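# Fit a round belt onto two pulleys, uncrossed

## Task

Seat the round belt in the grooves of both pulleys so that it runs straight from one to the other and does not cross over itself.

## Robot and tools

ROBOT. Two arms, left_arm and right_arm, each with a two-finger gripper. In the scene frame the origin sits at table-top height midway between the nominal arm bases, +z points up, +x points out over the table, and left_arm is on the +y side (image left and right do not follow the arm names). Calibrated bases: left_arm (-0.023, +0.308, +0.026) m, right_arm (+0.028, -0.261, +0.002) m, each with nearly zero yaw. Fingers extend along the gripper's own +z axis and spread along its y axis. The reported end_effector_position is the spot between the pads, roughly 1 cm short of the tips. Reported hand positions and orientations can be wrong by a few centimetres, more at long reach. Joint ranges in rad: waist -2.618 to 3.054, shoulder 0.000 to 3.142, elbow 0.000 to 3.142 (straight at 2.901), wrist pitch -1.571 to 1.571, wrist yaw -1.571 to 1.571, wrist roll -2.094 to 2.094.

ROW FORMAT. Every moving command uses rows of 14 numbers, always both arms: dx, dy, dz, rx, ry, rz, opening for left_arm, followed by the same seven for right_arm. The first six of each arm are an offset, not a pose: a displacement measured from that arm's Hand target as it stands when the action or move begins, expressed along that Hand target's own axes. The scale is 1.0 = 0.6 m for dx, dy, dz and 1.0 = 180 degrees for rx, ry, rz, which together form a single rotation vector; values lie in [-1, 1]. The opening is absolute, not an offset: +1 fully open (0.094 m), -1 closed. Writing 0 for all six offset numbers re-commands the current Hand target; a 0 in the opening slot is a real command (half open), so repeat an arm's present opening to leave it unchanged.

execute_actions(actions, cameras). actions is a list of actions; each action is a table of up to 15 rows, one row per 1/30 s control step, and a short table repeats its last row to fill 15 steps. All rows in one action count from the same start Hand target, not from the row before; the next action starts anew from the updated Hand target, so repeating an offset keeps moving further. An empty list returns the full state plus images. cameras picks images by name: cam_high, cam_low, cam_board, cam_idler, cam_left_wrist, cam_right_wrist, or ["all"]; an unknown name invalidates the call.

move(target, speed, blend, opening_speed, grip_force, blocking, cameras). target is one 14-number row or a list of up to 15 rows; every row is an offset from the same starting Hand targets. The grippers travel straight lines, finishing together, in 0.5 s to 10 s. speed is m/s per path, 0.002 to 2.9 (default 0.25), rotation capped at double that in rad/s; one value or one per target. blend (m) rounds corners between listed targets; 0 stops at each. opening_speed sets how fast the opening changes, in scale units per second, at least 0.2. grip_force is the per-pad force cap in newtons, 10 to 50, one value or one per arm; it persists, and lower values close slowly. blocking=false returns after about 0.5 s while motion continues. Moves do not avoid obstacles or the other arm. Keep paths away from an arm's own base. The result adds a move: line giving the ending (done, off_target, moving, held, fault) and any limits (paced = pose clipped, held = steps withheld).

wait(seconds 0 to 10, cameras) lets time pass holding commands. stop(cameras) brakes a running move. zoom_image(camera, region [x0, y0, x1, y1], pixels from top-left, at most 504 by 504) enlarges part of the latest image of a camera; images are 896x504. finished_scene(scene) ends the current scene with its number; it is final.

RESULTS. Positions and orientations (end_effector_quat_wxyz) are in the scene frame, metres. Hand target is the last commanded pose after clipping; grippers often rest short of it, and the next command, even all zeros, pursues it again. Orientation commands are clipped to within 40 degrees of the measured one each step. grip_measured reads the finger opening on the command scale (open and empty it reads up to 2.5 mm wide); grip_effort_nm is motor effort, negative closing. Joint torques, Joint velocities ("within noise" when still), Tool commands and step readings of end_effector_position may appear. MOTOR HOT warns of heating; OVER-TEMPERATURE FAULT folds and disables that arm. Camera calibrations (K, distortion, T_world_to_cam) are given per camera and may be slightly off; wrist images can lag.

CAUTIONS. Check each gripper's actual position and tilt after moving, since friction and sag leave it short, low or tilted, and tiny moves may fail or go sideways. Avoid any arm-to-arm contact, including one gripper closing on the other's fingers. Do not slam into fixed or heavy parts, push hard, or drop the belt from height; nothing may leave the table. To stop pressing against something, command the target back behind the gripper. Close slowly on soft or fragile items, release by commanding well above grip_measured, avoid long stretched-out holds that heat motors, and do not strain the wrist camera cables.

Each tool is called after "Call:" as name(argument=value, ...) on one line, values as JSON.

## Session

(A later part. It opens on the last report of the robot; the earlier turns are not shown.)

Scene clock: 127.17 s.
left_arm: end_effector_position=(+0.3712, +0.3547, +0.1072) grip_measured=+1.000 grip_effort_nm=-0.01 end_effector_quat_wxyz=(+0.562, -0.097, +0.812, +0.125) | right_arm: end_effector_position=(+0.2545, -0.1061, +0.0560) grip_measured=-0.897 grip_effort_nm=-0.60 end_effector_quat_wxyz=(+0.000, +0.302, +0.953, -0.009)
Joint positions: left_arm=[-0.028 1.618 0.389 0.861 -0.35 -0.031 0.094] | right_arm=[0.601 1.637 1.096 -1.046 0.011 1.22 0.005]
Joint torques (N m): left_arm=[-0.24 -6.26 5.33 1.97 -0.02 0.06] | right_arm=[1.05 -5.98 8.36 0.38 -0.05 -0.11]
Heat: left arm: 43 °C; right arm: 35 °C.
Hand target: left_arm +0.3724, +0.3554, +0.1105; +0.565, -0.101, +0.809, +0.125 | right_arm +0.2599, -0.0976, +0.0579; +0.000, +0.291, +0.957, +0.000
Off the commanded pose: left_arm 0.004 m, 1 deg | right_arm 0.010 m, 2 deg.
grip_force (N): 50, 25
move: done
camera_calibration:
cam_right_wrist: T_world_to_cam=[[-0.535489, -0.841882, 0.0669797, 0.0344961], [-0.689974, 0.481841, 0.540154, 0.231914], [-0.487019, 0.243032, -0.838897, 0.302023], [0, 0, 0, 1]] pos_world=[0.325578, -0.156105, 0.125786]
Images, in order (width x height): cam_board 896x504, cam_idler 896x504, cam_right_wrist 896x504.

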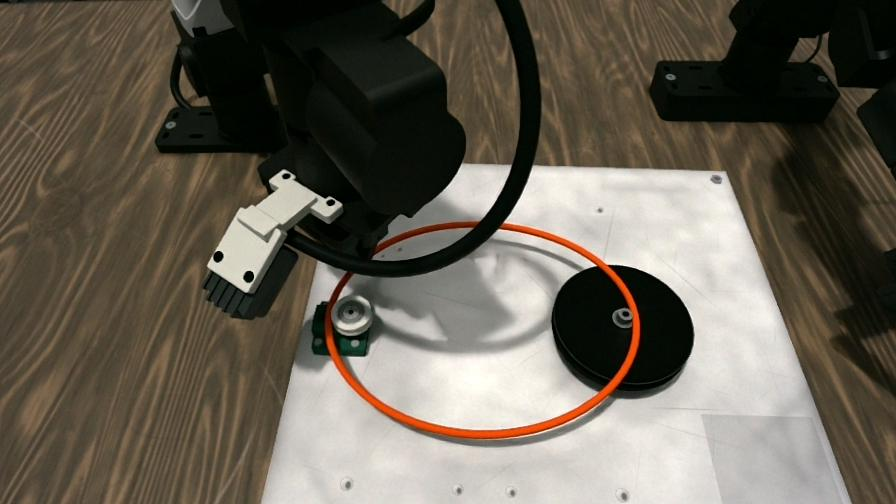

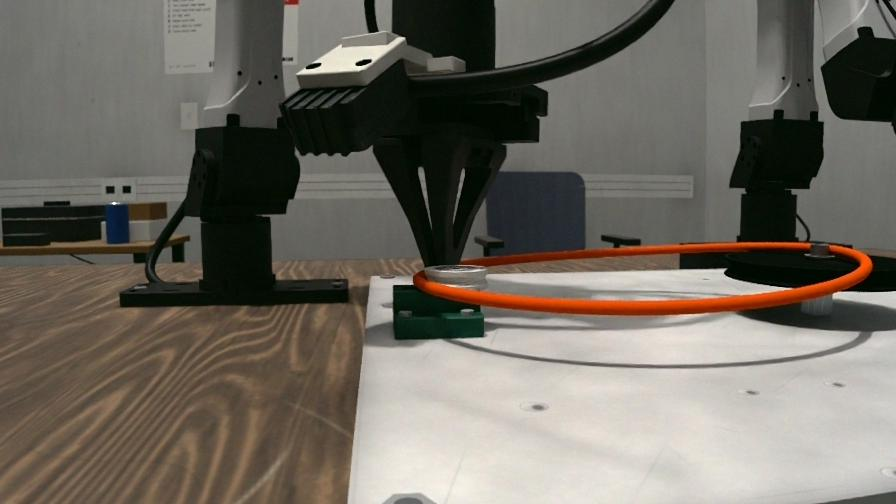

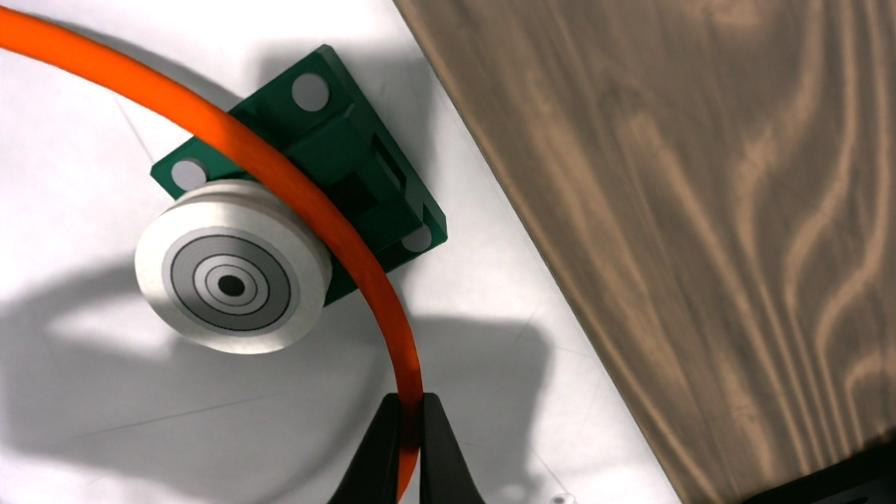

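Call:
move(target="[0,0,0,0,0,0,1, 0.002,0.008,0,0,0,0,-0.96],[0,0,0,0,0,0,1, 0.002,0.008,0,0,0,0,-0.68]]", opening_speed=0.6, speed=0.08)

Call:
move(target=[[0,0,0,0,0,0,1, 0.002,0.008,0,0,0,0,-0.96],[0,0,0,0,0,0,1, 0.002,0.008,0,0,0,0,-0.68]], opening_speed=0.6, speed=0.08, cameras=["cam_right_wrist","cam_idler","cam_board"])

Call:
zoom_image(camera="cam_idler", region=[360, 200, 560, 340])

Call:
zoom_image(camera="cam_board", region=[280, 220, 480, 400])


Scene clock: 141.40 s.
left_arm: end_effector_position=(+0.3712, +0.3547, +0.1072) grip_measured=+1.000 grip_effort_nm=-0.01 end_effector_quat_wxyz=(+0.562, -0.097, +0.812, +0.125) | right_arm: end_effector_position=(+0.2567, -0.1017, +0.0560) grip_measured=-0.683 grip_effort_nm=0.12 end_effector_quat_wxyz=(+0.000, +0.296, +0.955, -0.009)
Joint positions: left_arm=[-0.028 1.618 0.389 0.861 -0.35 -0.031 0.094] | right_arm=[0.609 1.652 1.112 -1.046 0.011 1.215 0.015]
Joint torques (N m): left_arm=[-0.21 -6.17 5.11 1.98 0.05 -0.04] | right_arm=[1.16 -6.12 8.44 0.37 -0.06 0]
Heat: left arm: 43 °C; right arm: 38 °C.
Hand target: left_arm +0.3724, +0.3554, +0.1105; +0.565, -0.101, +0.809, +0.125 | right_arm +0.2616, -0.0929, +0.0579; +0.000, +0.291, +0.957, +0.000
Off the commanded pose: left_arm 0.004 m, 1 deg | right_arm 0.010 m, 1 deg.
grip_force (N): 50, 25
move: done
camera_calibration:
cam_right_wrist: T_world_to_cam=[[-0.52461, -0.848786, 0.0659342, 0.0359788], [-0.69661, 0.472494, 0.539892, 0.232096], [-0.489406, 0.237303, -0.839148, 0.302051], [0, 0, 0, 1]] pos_world=[0.328381, -0.150803, 0.125786]
Images, in order (width x height): cam_board 896x504, cam_idler 896x504, cam_right_wrist 896x504.

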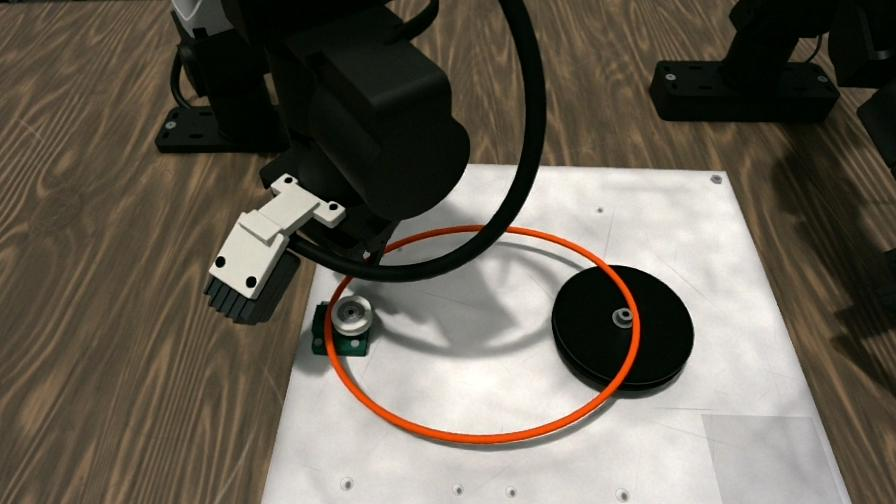

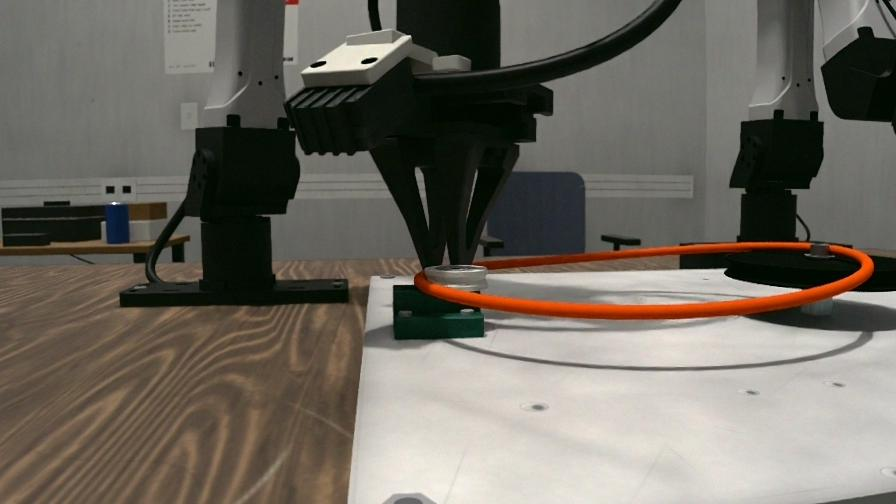

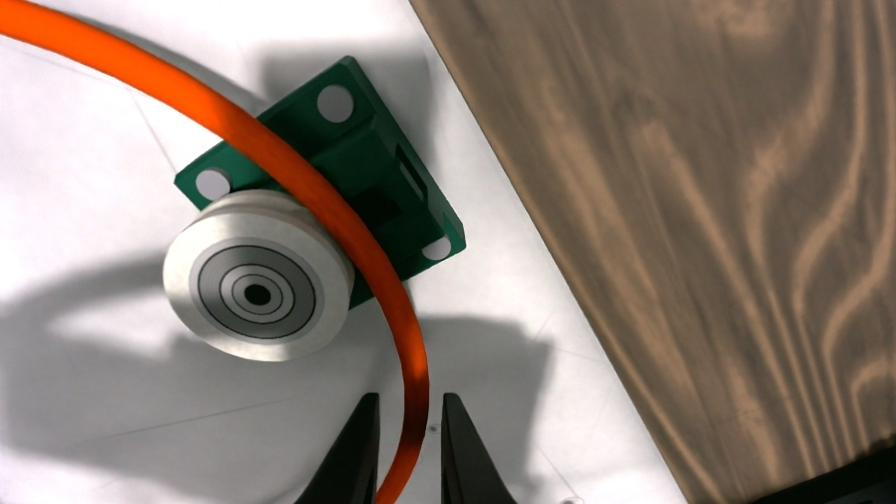

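Scaled by 2.520 from the camera's 896x504 image, which has a finer 1280x720 frame.

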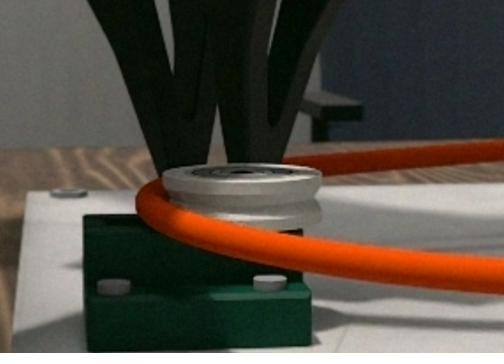

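Scaled by 2.520 from the camera's 896x504 image, which has a finer 1280x720 frame.

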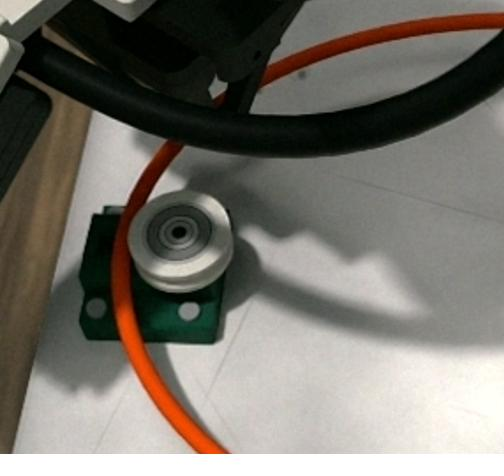

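Call:
move(target=[[0,0,0,0,0,0,-0.5, -0.0005,-0.0157,-0.0333,0,0,0,-0.6],[0,0,0,0,0,0,-0.5, -0.0005,-0.0157,-0.12,0,0,0,-0.6],[0.0237,-0.3978,-0.1812,0.1438,0.3704,0.1530,-0.5, -0.1113,-0.2263,-0.1667,0,0,0,-0.6]], speed=[0.08,0.12,0.2], blend=[0.01,0.02,0], cameras=["cam_left_wrist","cam_idler","cam_board","cam_high"])

Call:
zoom_image(camera="cam_idler", region=[360, 200, 560, 340])

Scene clock: 174.53 s.
left_arm: end_effector_position=(+0.3454, +0.0967, +0.1165) grip_measured=-0.498 grip_effort_nm=-0.11 end_effector_quat_wxyz=(+0.015, +0.152, +0.988, +0.000) | right_arm: end_effector_position=(+0.2522, -0.2426, +0.1571) grip_measured=-0.603 grip_effort_nm=0.12 end_effector_quat_wxyz=(+0.012, +0.296, +0.955, -0.001)
Joint positions: left_arm=[-0.52 2.157 1.936 -1.322 -0.011 -0.221 0.024] | right_arm=[0.084 1.379 1.261 -1.432 0.011 0.692 0.019]
Joint torques (N m): left_arm=[-0.83 -9.73 8.38 0.17 0.16 0.04] | right_arm=[0.02 -7.15 5.15 0.16 -0.08 -0.11]
Heat: left arm: 43 °C; right arm: 39 °C.
Hand target: left_arm +0.3436, +0.0943, +0.1117; +0.000, +0.152, +0.988, +0.000 | right_arm +0.2414, -0.2429, +0.1579; +0.000, +0.291, +0.957, +0.000
Off the commanded pose: left_arm 0.006 m, 2 deg | right_arm 0.011 m, 1 deg.
grip_force (N): 50, 25
move: off_target (right_arm); blend cut to 0 m at target 1
camera_calibration:
cam_left_wrist: T_world_to_cam=[[-0.247815, -0.967584, 0.0486714, 0.164699], [-0.836114, 0.23898, 0.493763, 0.248902], [-0.489389, 0.0816669, -0.868233, 0.359556], [0, 0, 0, 1]] pos_world=[0.424888, 0.0705134, 0.181264]
Images, in order (width x height): cam_high 896x504, cam_board 896x504, cam_idler 896x504, cam_left_wrist 896x504.

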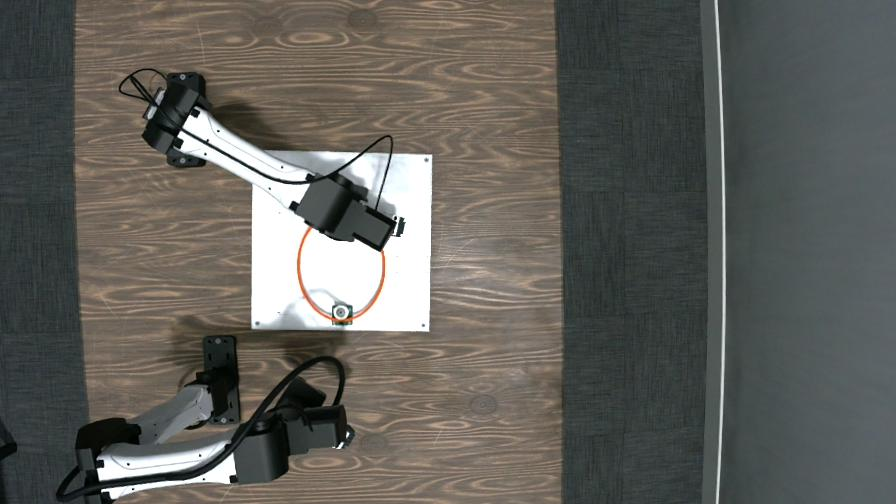

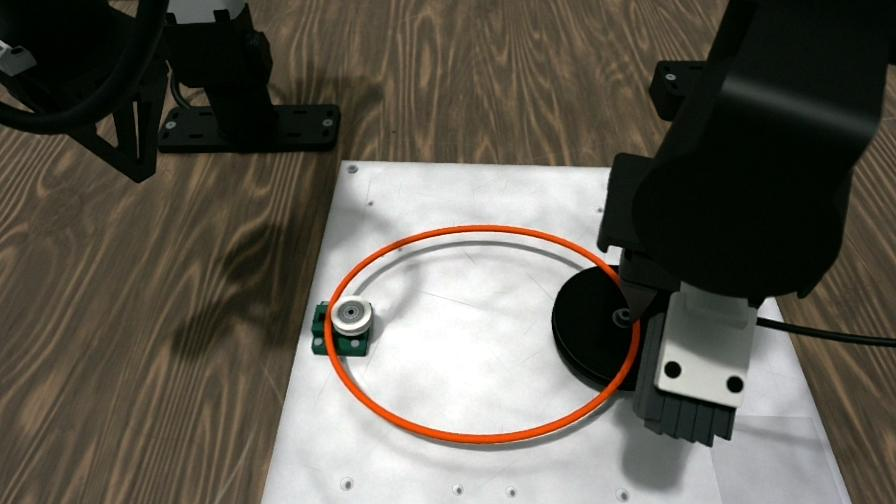

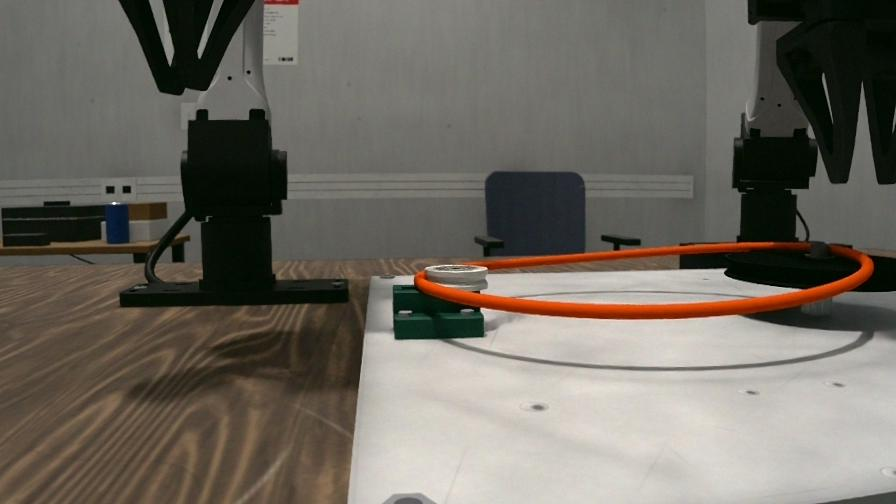

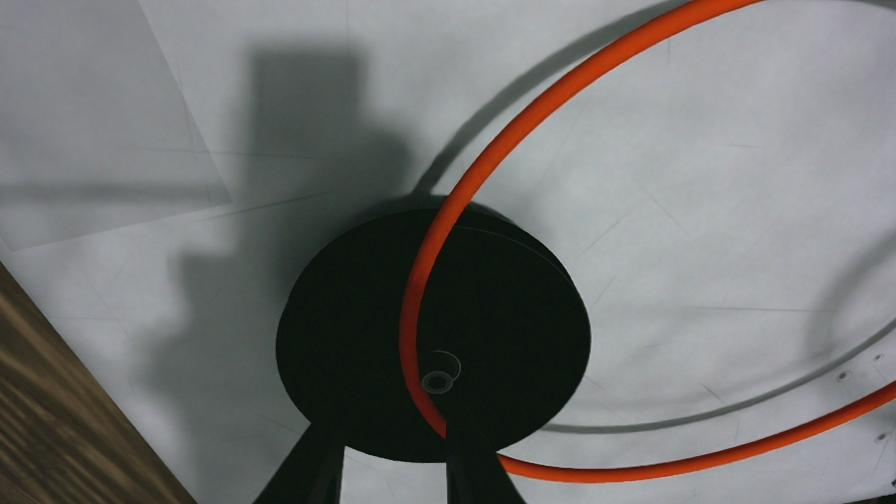

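Scaled by 2.520 from the camera's 896x504 image, which has a finer 1280x720 frame.

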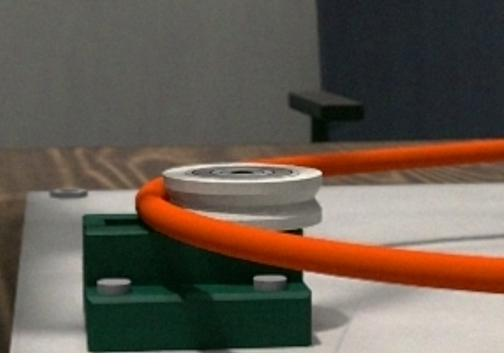

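Call:
move(target=[-0.0097,0.0017,0.0728,0,0,0,-0.52, 0,0,0,0,0,0,-0.6], speed=0.12, cameras=["cam_left_wrist","cam_idler"])

Call:
zoom_image(camera="cam_idler", region=[700, 200, 896, 300])

Scene clock: 193.70 s.
left_arm: end_effector_position=(+0.3463, +0.0962, +0.0801) grip_measured=-0.518 grip_effort_nm=-0.11 end_effector_quat_wxyz=(+0.002, +0.152, +0.988, +0.005) | right_arm: end_effector_position=(+0.2522, -0.2426, +0.1571) grip_measured=-0.603 grip_effort_nm=0.12 end_effector_quat_wxyz=(+0.012, +0.296, +0.955, -0.001)
Joint positions: left_arm=[-0.52 2.2 1.86 -1.231 -0.011 -0.221 0.023] | right_arm=[0.084 1.379 1.261 -1.432 0.011 0.692 0.019]
Joint torques (N m): left_arm=[-0.1 -10.48 5.34 0.65 0.18 0.12] | right_arm=[0.01 -7.15 5.16 0.16 -0.08 -0.11]
Heat: left arm: 45 °C; right arm: 37 °C.
Hand target: left_arm +0.3495, +0.0935, +0.0682; +0.000, +0.152, +0.988, +0.000 | right_arm +0.2414, -0.2429, +0.1579; +0.000, +0.291, +0.957, +0.000
Off the commanded pose: left_arm 0.013 m, 1 deg | right_arm 0.011 m, 1 deg.
grip_force (N): 50, 25
move: off_target (left_arm, right_arm)
camera_calibration:
cam_left_wrist: T_world_to_cam=[[-0.246773, -0.968207, 0.0409742, 0.166454], [-0.823803, 0.231859, 0.517291, 0.262368], [-0.510345, 0.0938988, -0.854828, 0.333415], [0, 0, 0, 1]] pos_world=[0.427373, 0.0690224, 0.142471]
Images, in order (width x height): cam_idler 896x504, cam_left_wrist 896x504.

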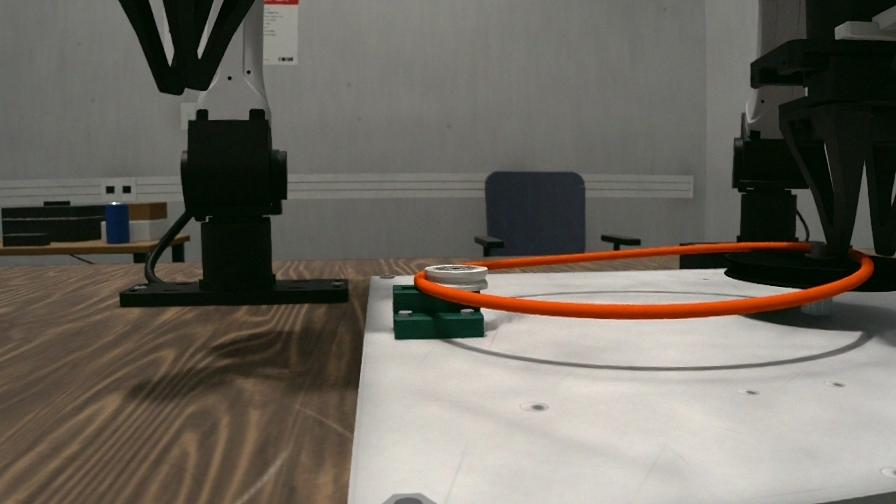

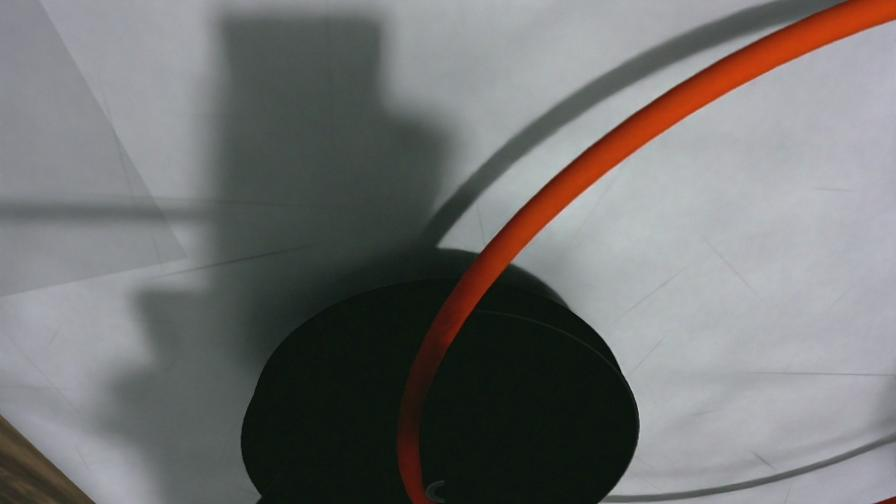

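Scaled by 2.571 from the camera's 896x504 image, which has a finer 1280x720 frame.

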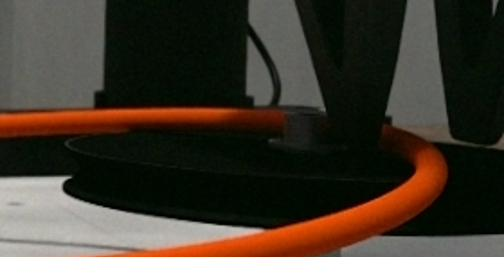

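Call:
move(target=[[-0.0047,-0.0038,0.0067,0,0,0,-0.52, 0,0,0,0,0,0,-0.6],[-0.0047,-0.0038,0.0067,0,0,0,-0.96, 0,0,0,0,0,0,-0.6]], speed=0.06, opening_speed=0.6, grip_force=[40, 25], cameras=["cam_left_wrist","cam_idler"])

Call:
zoom_image(camera="cam_idler", region=[700, 200, 896, 300])

Scene clock: 206.80 s.
left_arm: end_effector_position=(+0.3476, +0.0951, +0.0757) grip_measured=-0.909 grip_effort_nm=-0.85 end_effector_quat_wxyz=(+0.001, +0.152, +0.988, +0.005) | right_arm: end_effector_position=(+0.2522, -0.2426, +0.1571) grip_measured=-0.603 grip_effort_nm=0.12 end_effector_quat_wxyz=(+0.012, +0.296, +0.955, -0.001)
Joint positions: left_arm=[-0.52 2.21 1.86 -1.222 -0.009 -0.221 0.004] | right_arm=[0.084 1.379 1.261 -1.432 0.011 0.692 0.019]
Joint torques (N m): left_arm=[-0.34 -10.11 6.05 0.62 0.19 0.05] | right_arm=[0.01 -7.13 5.16 0.16 -0.08 -0.11]
Heat: left arm: 49 °C; right arm: 36 °C.
Hand target: left_arm +0.3515, +0.0905, +0.0641; +0.000, +0.152, +0.988, +0.000 | right_arm +0.2414, -0.2429, +0.1579; +0.000, +0.291, +0.957, +0.000
Off the commanded pose: left_arm 0.013 m, 0 deg | right_arm 0.011 m, 1 deg.
grip_force (N): 40, 25
move: off_target (left_arm, right_arm); target 2's new opening was sent with left_arm's hand 0.013 m and 1 deg from that target
camera_calibration:
cam_left_wrist: T_world_to_cam=[[-0.246687, -0.968183, 0.0420265, 0.165832], [-0.822767, 0.232156, 0.518805, 0.265408], [-0.512055, 0.0934045, -0.853859, 0.331008], [0, 0, 0, 1]] pos_world=[0.428772, 0.068022, 0.13797]
Images, in order (width x height): cam_idler 896x504, cam_left_wrist 896x504.

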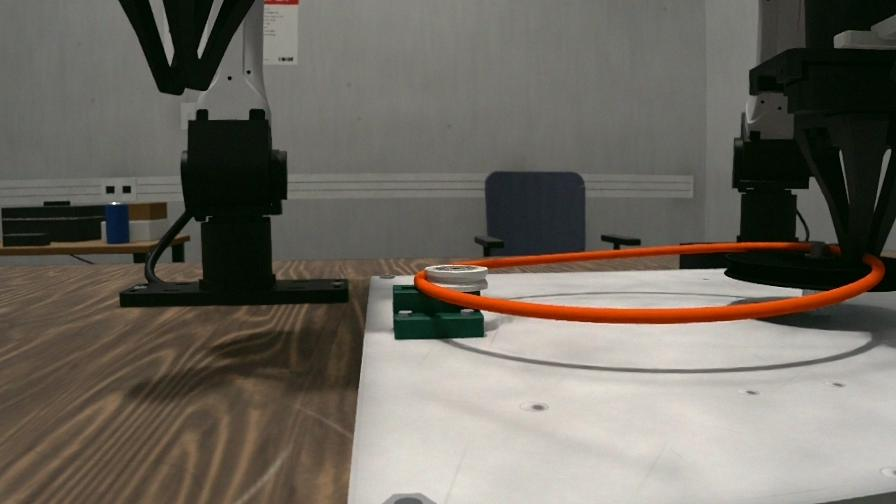

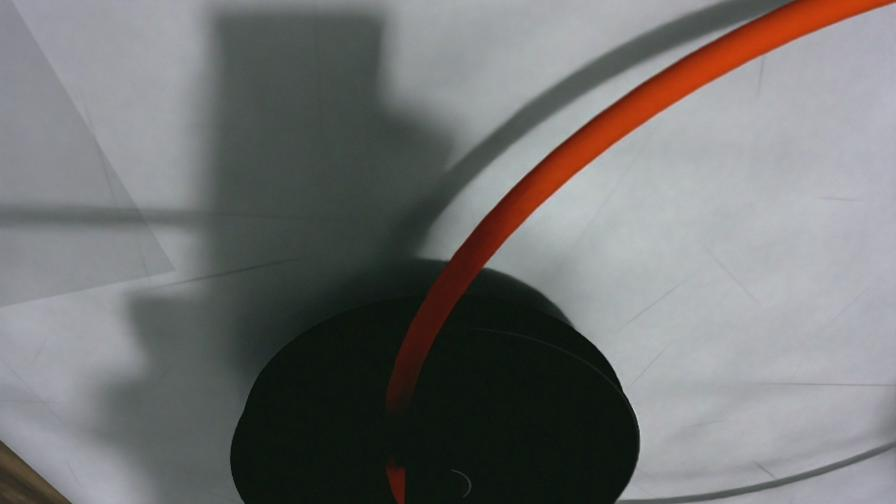

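Scaled by 2.571 from the camera's 896x504 image, which has a finer 1280x720 frame.

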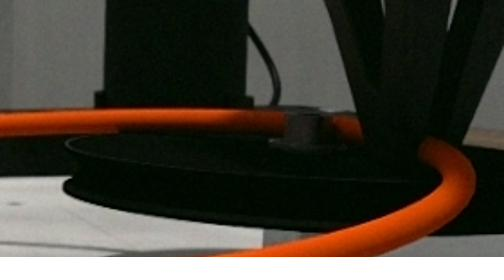

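Call:
move(target=[[0,0,-0.0467,0,0,0,-0.97, 0,0,0,0,0,0,-0.6],[0.0433,0.1182,-0.0467,0,0,0.025,-0.97, 0,0,0,0,0,0,-0.6]], speed=0.12, cameras=["cam_left_wrist","cam_idler","cam_board","cam_high"])

Call:
zoom_image(camera="cam_board", region=[480, 200, 780, 430])

Call:
zoom_image(camera="cam_high", region=[230, 130, 450, 350])

Call:
zoom_image(camera="cam_idler", region=[640, 200, 896, 360])

Scene clock: 220.30 s.
left_arm: end_effector_position=(+0.3447, +0.1537, +0.0806) grip_measured=-0.909 grip_effort_nm=-0.85 end_effector_quat_wxyz=(-0.018, +0.185, +0.982, -0.014) | right_arm: end_effector_position=(+0.2522, -0.2426, +0.1571) grip_measured=-0.603 grip_effort_nm=0.12 end_effector_quat_wxyz=(+0.012, +0.296, +0.955, -0.001)
Joint positions: left_arm=[-0.378 2.117 1.731 -1.214 0.034 -0.011 0.004] | right_arm=[0.084 1.379 1.261 -1.432 0.011 0.692 0.019]
Joint torques (N m): left_arm=[0.88 -15.79 4.71 0.33 -0.16 0.24] | right_arm=[0.02 -7.13 5.16 0.16 -0.08 -0.11]
Heat: left arm: 51 °C; right arm: 36 °C.
Hand target: left_arm +0.3481, +0.1660, +0.0922; +0.000, +0.190, +0.982, +0.000 | right_arm +0.2414, -0.2429, +0.1579; +0.000, +0.291, +0.957, +0.000
Off the commanded pose: left_arm 0.017 m, 3 deg | right_arm 0.011 m, 1 deg.
grip_force (N): 40, 25
move: off_target (left_arm, right_arm)
camera_calibration:
cam_left_wrist: T_world_to_cam=[[-0.308364, -0.947648, 0.082917, 0.236407], [-0.781657, 0.302095, 0.545665, 0.219884], [-0.542147, 0.103451, -0.833891, 0.335563], [0, 0, 0, 1]] pos_world=[0.426698, 0.12289, 0.140238]
Images, in order (width x height): cam_high 896x504, cam_board 896x504, cam_idler 896x504, cam_left_wrist 896x504.

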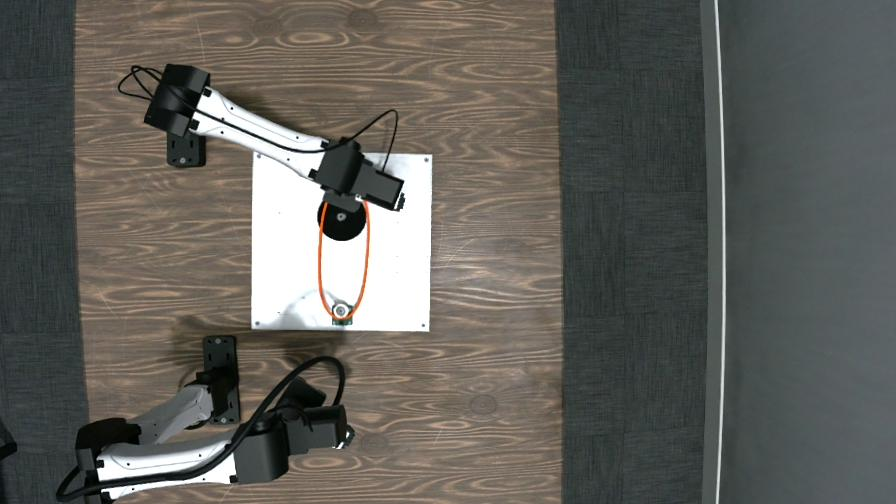

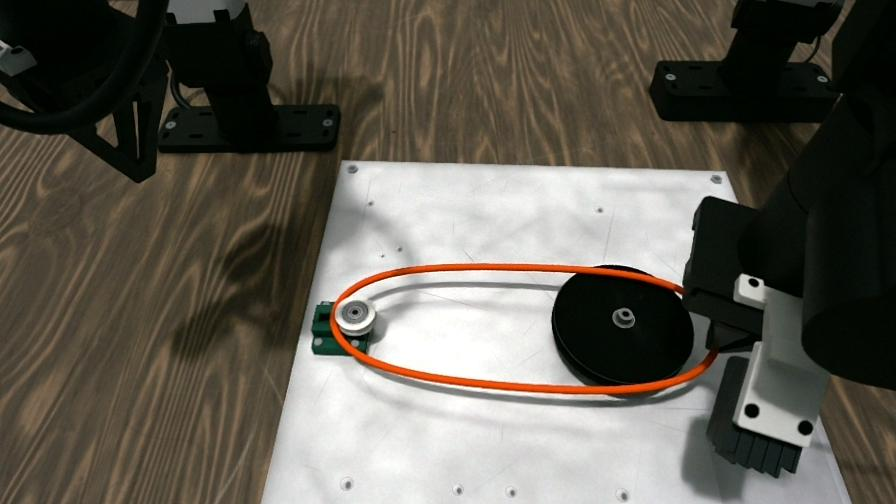

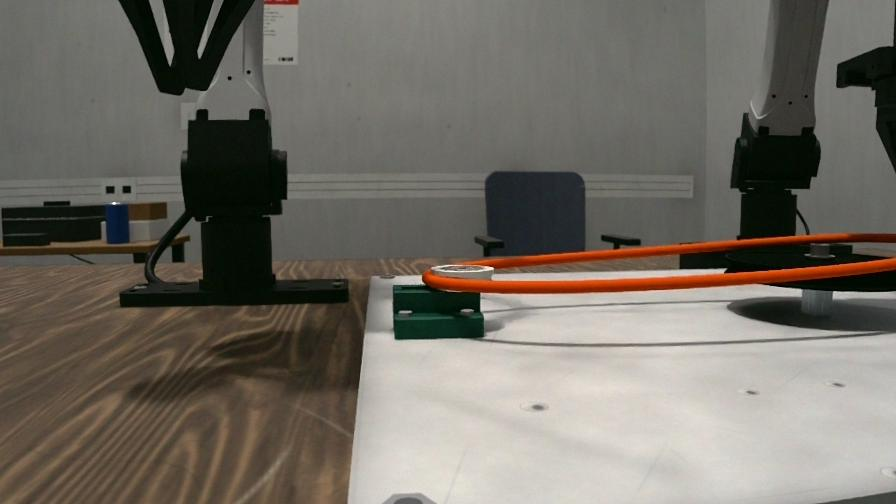

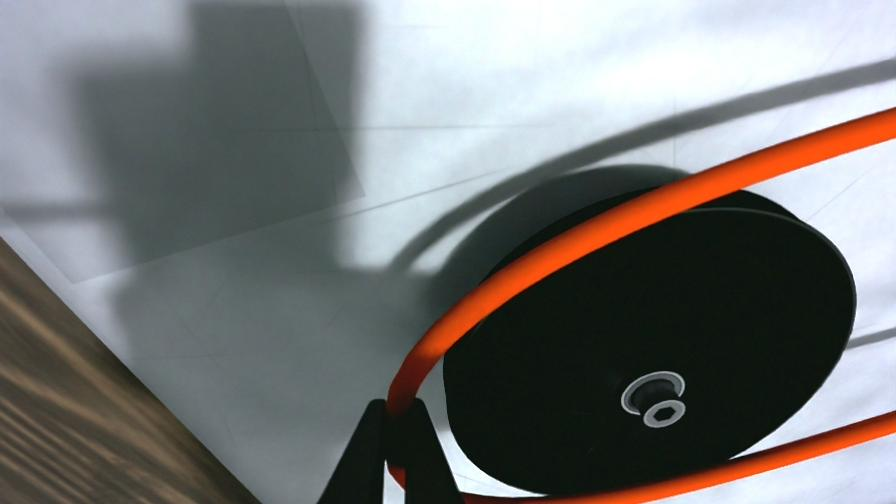

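Scaled by 1.680 from the camera's 896x504 image, which has a finer 1280x720 frame.

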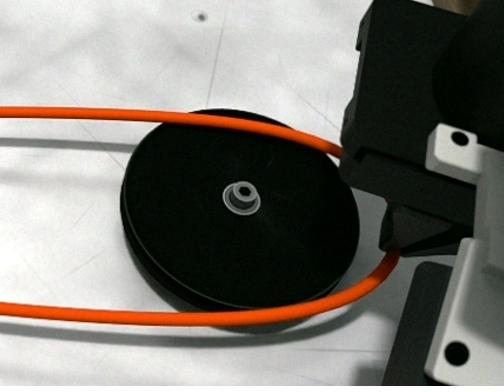

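Scaled by 2.291 from the camera's 896x504 image, which has a finer 1280x720 frame.

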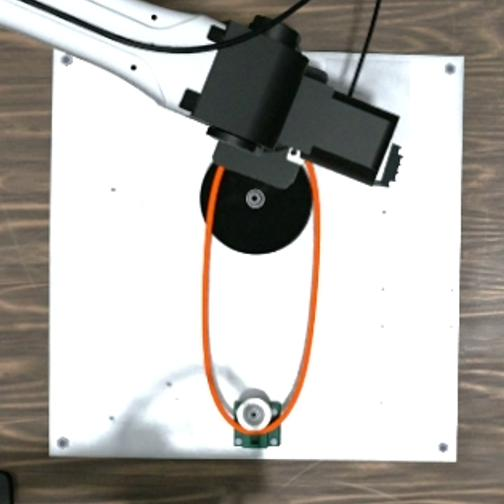

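Scaled by 1.969 from the camera's 896x504 image, which has a finer 1280x720 frame.

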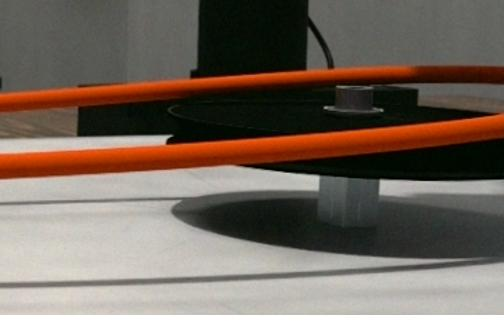

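Call:
move(target=[0.0015,-0.0096,0.0467,0,0,0,-0.97, 0,0,0,0,0,0,-0.6], speed=0.1, cameras=["cam_left_wrist","cam_idler","cam_board"])

Call:
zoom_image(camera="cam_idler", region=[640, 200, 896, 360])

Call:
zoom_image(camera="cam_board", region=[480, 200, 780, 430])

Scene clock: 232.83 s.
left_arm: end_effector_position=(+0.3418, +0.1531, +0.0594) grip_measured=-0.909 grip_effort_nm=-0.85 end_effector_quat_wxyz=(-0.015, +0.187, +0.982, -0.015) | right_arm: end_effector_position=(+0.2522, -0.2426, +0.1571) grip_measured=-0.603 grip_effort_nm=0.12 end_effector_quat_wxyz=(+0.012, +0.296, +0.955, -0.001)
Joint positions: left_arm=[-0.381 2.117 1.645 -1.122 0.035 -0.011 0.004] | right_arm=[0.084 1.379 1.261 -1.432 0.011 0.692 0.019]
Joint torques (N m): left_arm=[0.14 -14.16 4.18 0.44 -0.17 0.14] | right_arm=[0.01 -7.15 5.16 0.16 -0.08 -0.11]
Heat: left arm: 57 °C; right arm: 36 °C.
Hand target: left_arm +0.3451, +0.1610, +0.0641; +0.000, +0.190, +0.982, +0.000 | right_arm +0.2414, -0.2429, +0.1579; +0.000, +0.291, +0.957, +0.000
Off the commanded pose: left_arm 0.010 m, 3 deg | right_arm 0.011 m, 1 deg.
grip_force (N): 40, 25
move: off_target (left_arm, right_arm)
camera_calibration:
cam_left_wrist: T_world_to_cam=[[-0.312096, -0.946251, 0.0848808, 0.237671], [-0.783588, 0.306902, 0.540187, 0.22954], [-0.537202, 0.102079, -0.837254, 0.315083], [0, 0, 0, 1]] pos_world=[0.423304, 0.122287, 0.119636]
Images, in order (width x height): cam_board 896x504, cam_idler 896x504, cam_left_wrist 896x504.

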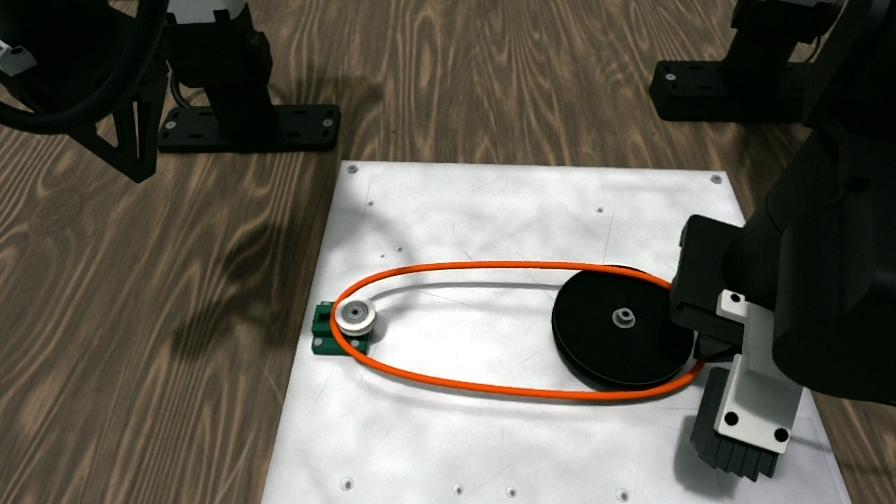

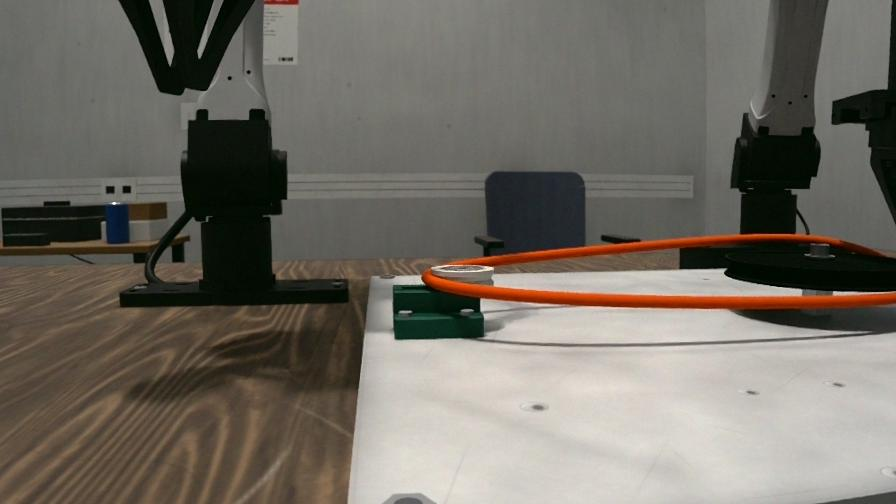

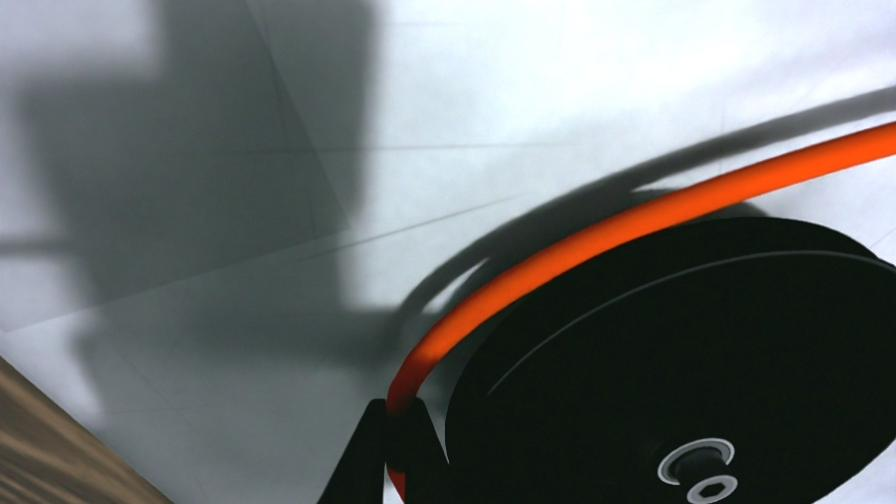

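Scaled by 1.969 from the camera's 896x504 image, which has a finer 1280x720 frame.

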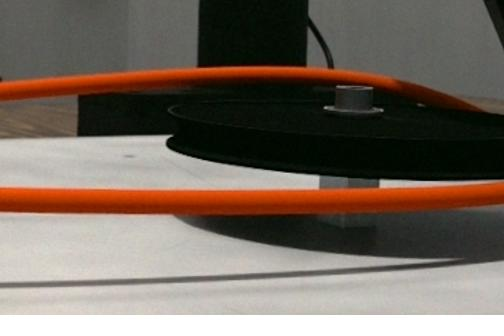

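Scaled by 1.680 from the camera's 896x504 image, which has a finer 1280x720 frame.

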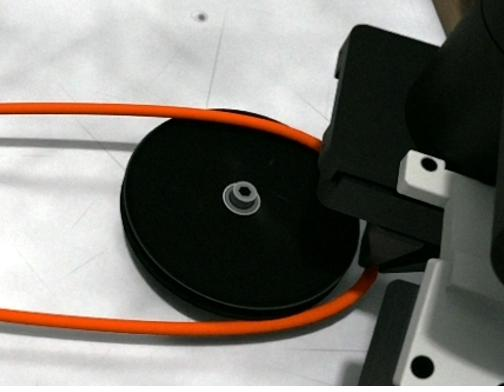

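Call:
move(target=[0,0,-0.0467,0,0,0,-0.97, 0,0,0,0,0,0,-0.6], speed=0.1, cameras=["cam_left_wrist","cam_idler","cam_board"])

Call:
zoom_image(camera="cam_idler", region=[640, 200, 896, 360])

Call:
zoom_image(camera="cam_board", region=[480, 200, 780, 430])

Scene clock: 243.27 s.
left_arm: end_effector_position=(+0.3434, +0.1524, +0.0735) grip_measured=-0.909 grip_effort_nm=-0.85 end_effector_quat_wxyz=(-0.011, +0.187, +0.982, -0.016) | right_arm: end_effector_position=(+0.2522, -0.2426, +0.1571) grip_measured=-0.603 grip_effort_nm=0.12 end_effector_quat_wxyz=(+0.012, +0.296, +0.955, -0.001)
Joint positions: left_arm=[-0.381 2.104 1.682 -1.164 0.035 -0.011 0.004] | right_arm=[0.084 1.379 1.261 -1.432 0.011 0.692 0.019]
Joint torques (N m): left_arm=[0.21 -14.91 7.69 -0.11 -0.19 0.18] | right_arm=[0.02 -7.15 5.15 0.16 -0.08 -0.11]
Heat: left arm: 61 °C; right arm: 35 °C.
Hand target: left_arm +0.3450, +0.1610, +0.0922; +0.000, +0.190, +0.982, +0.000 | right_arm +0.2414, -0.2429, +0.1579; +0.000, +0.291, +0.957, +0.000
Off the commanded pose: left_arm 0.021 m, 2 deg | right_arm 0.011 m, 1 deg.
grip_force (N): 40, 25
move: off_target (left_arm, right_arm)
camera_calibration:
cam_left_wrist: T_world_to_cam=[[-0.312732, -0.945984, 0.0855112, 0.236532], [-0.787867, 0.308634, 0.532926, 0.225116], [-0.530532, 0.0992917, -0.84183, 0.326232], [0, 0, 0, 1]] pos_world=[0.424409, 0.121885, 0.134435]
Images, in order (width x height): cam_board 896x504, cam_idler 896x504, cam_left_wrist 896x504.

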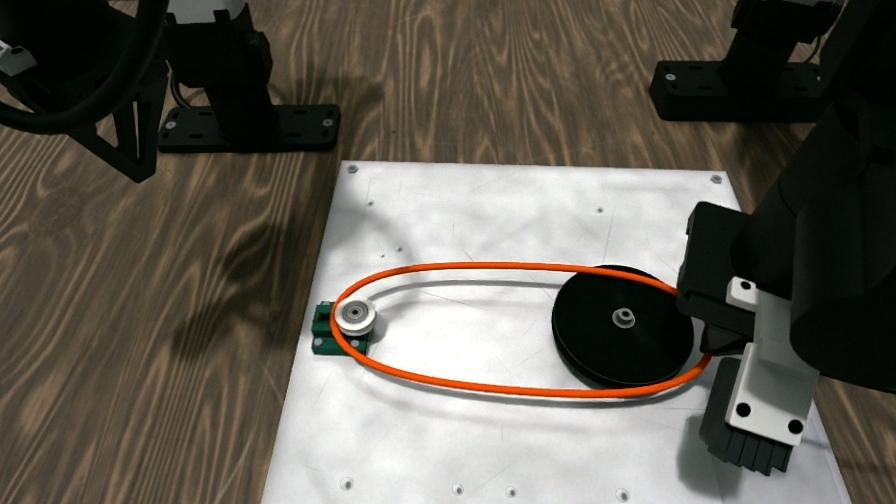

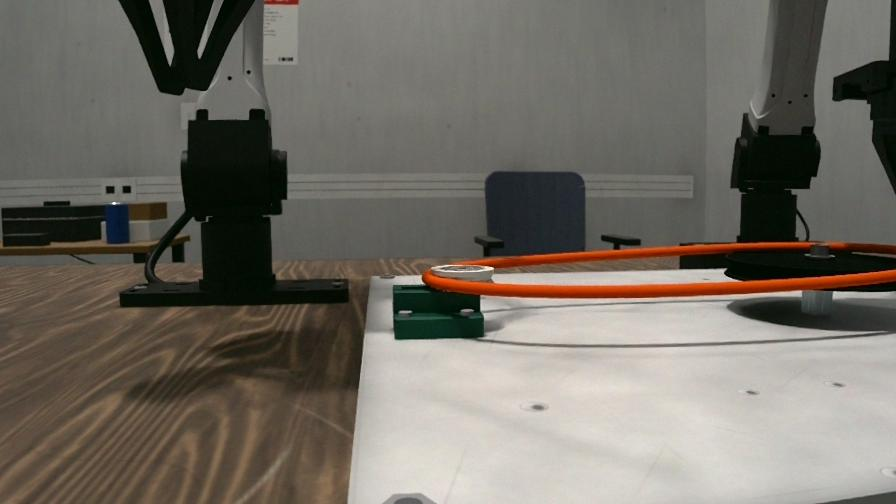

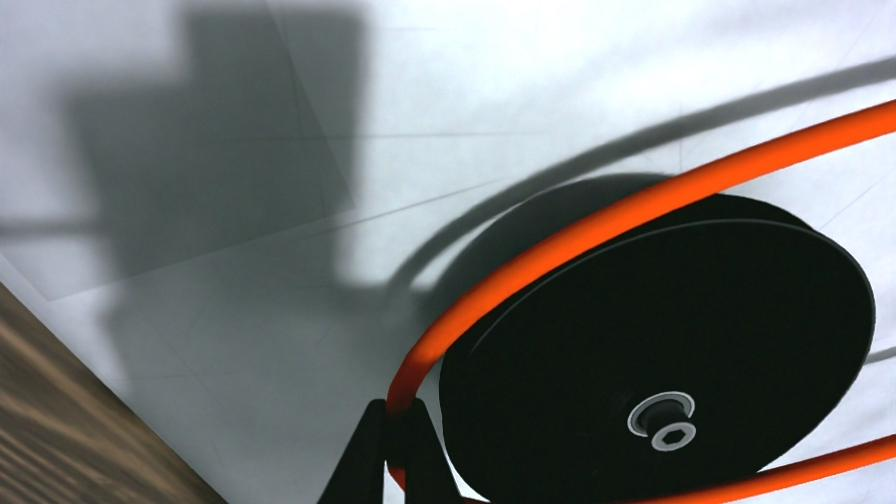

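Scaled by 1.969 from the camera's 896x504 image, which has a finer 1280x720 frame.

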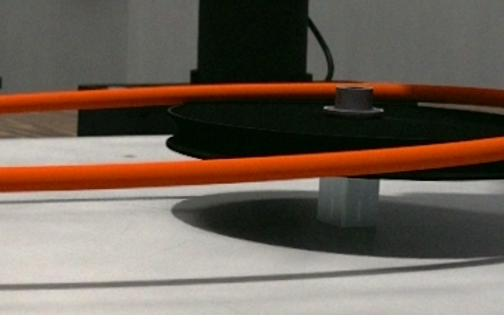

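Scaled by 1.680 from the camera's 896x504 image, which has a finer 1280x720 frame.

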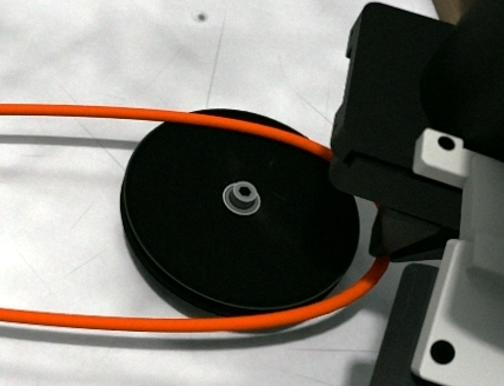

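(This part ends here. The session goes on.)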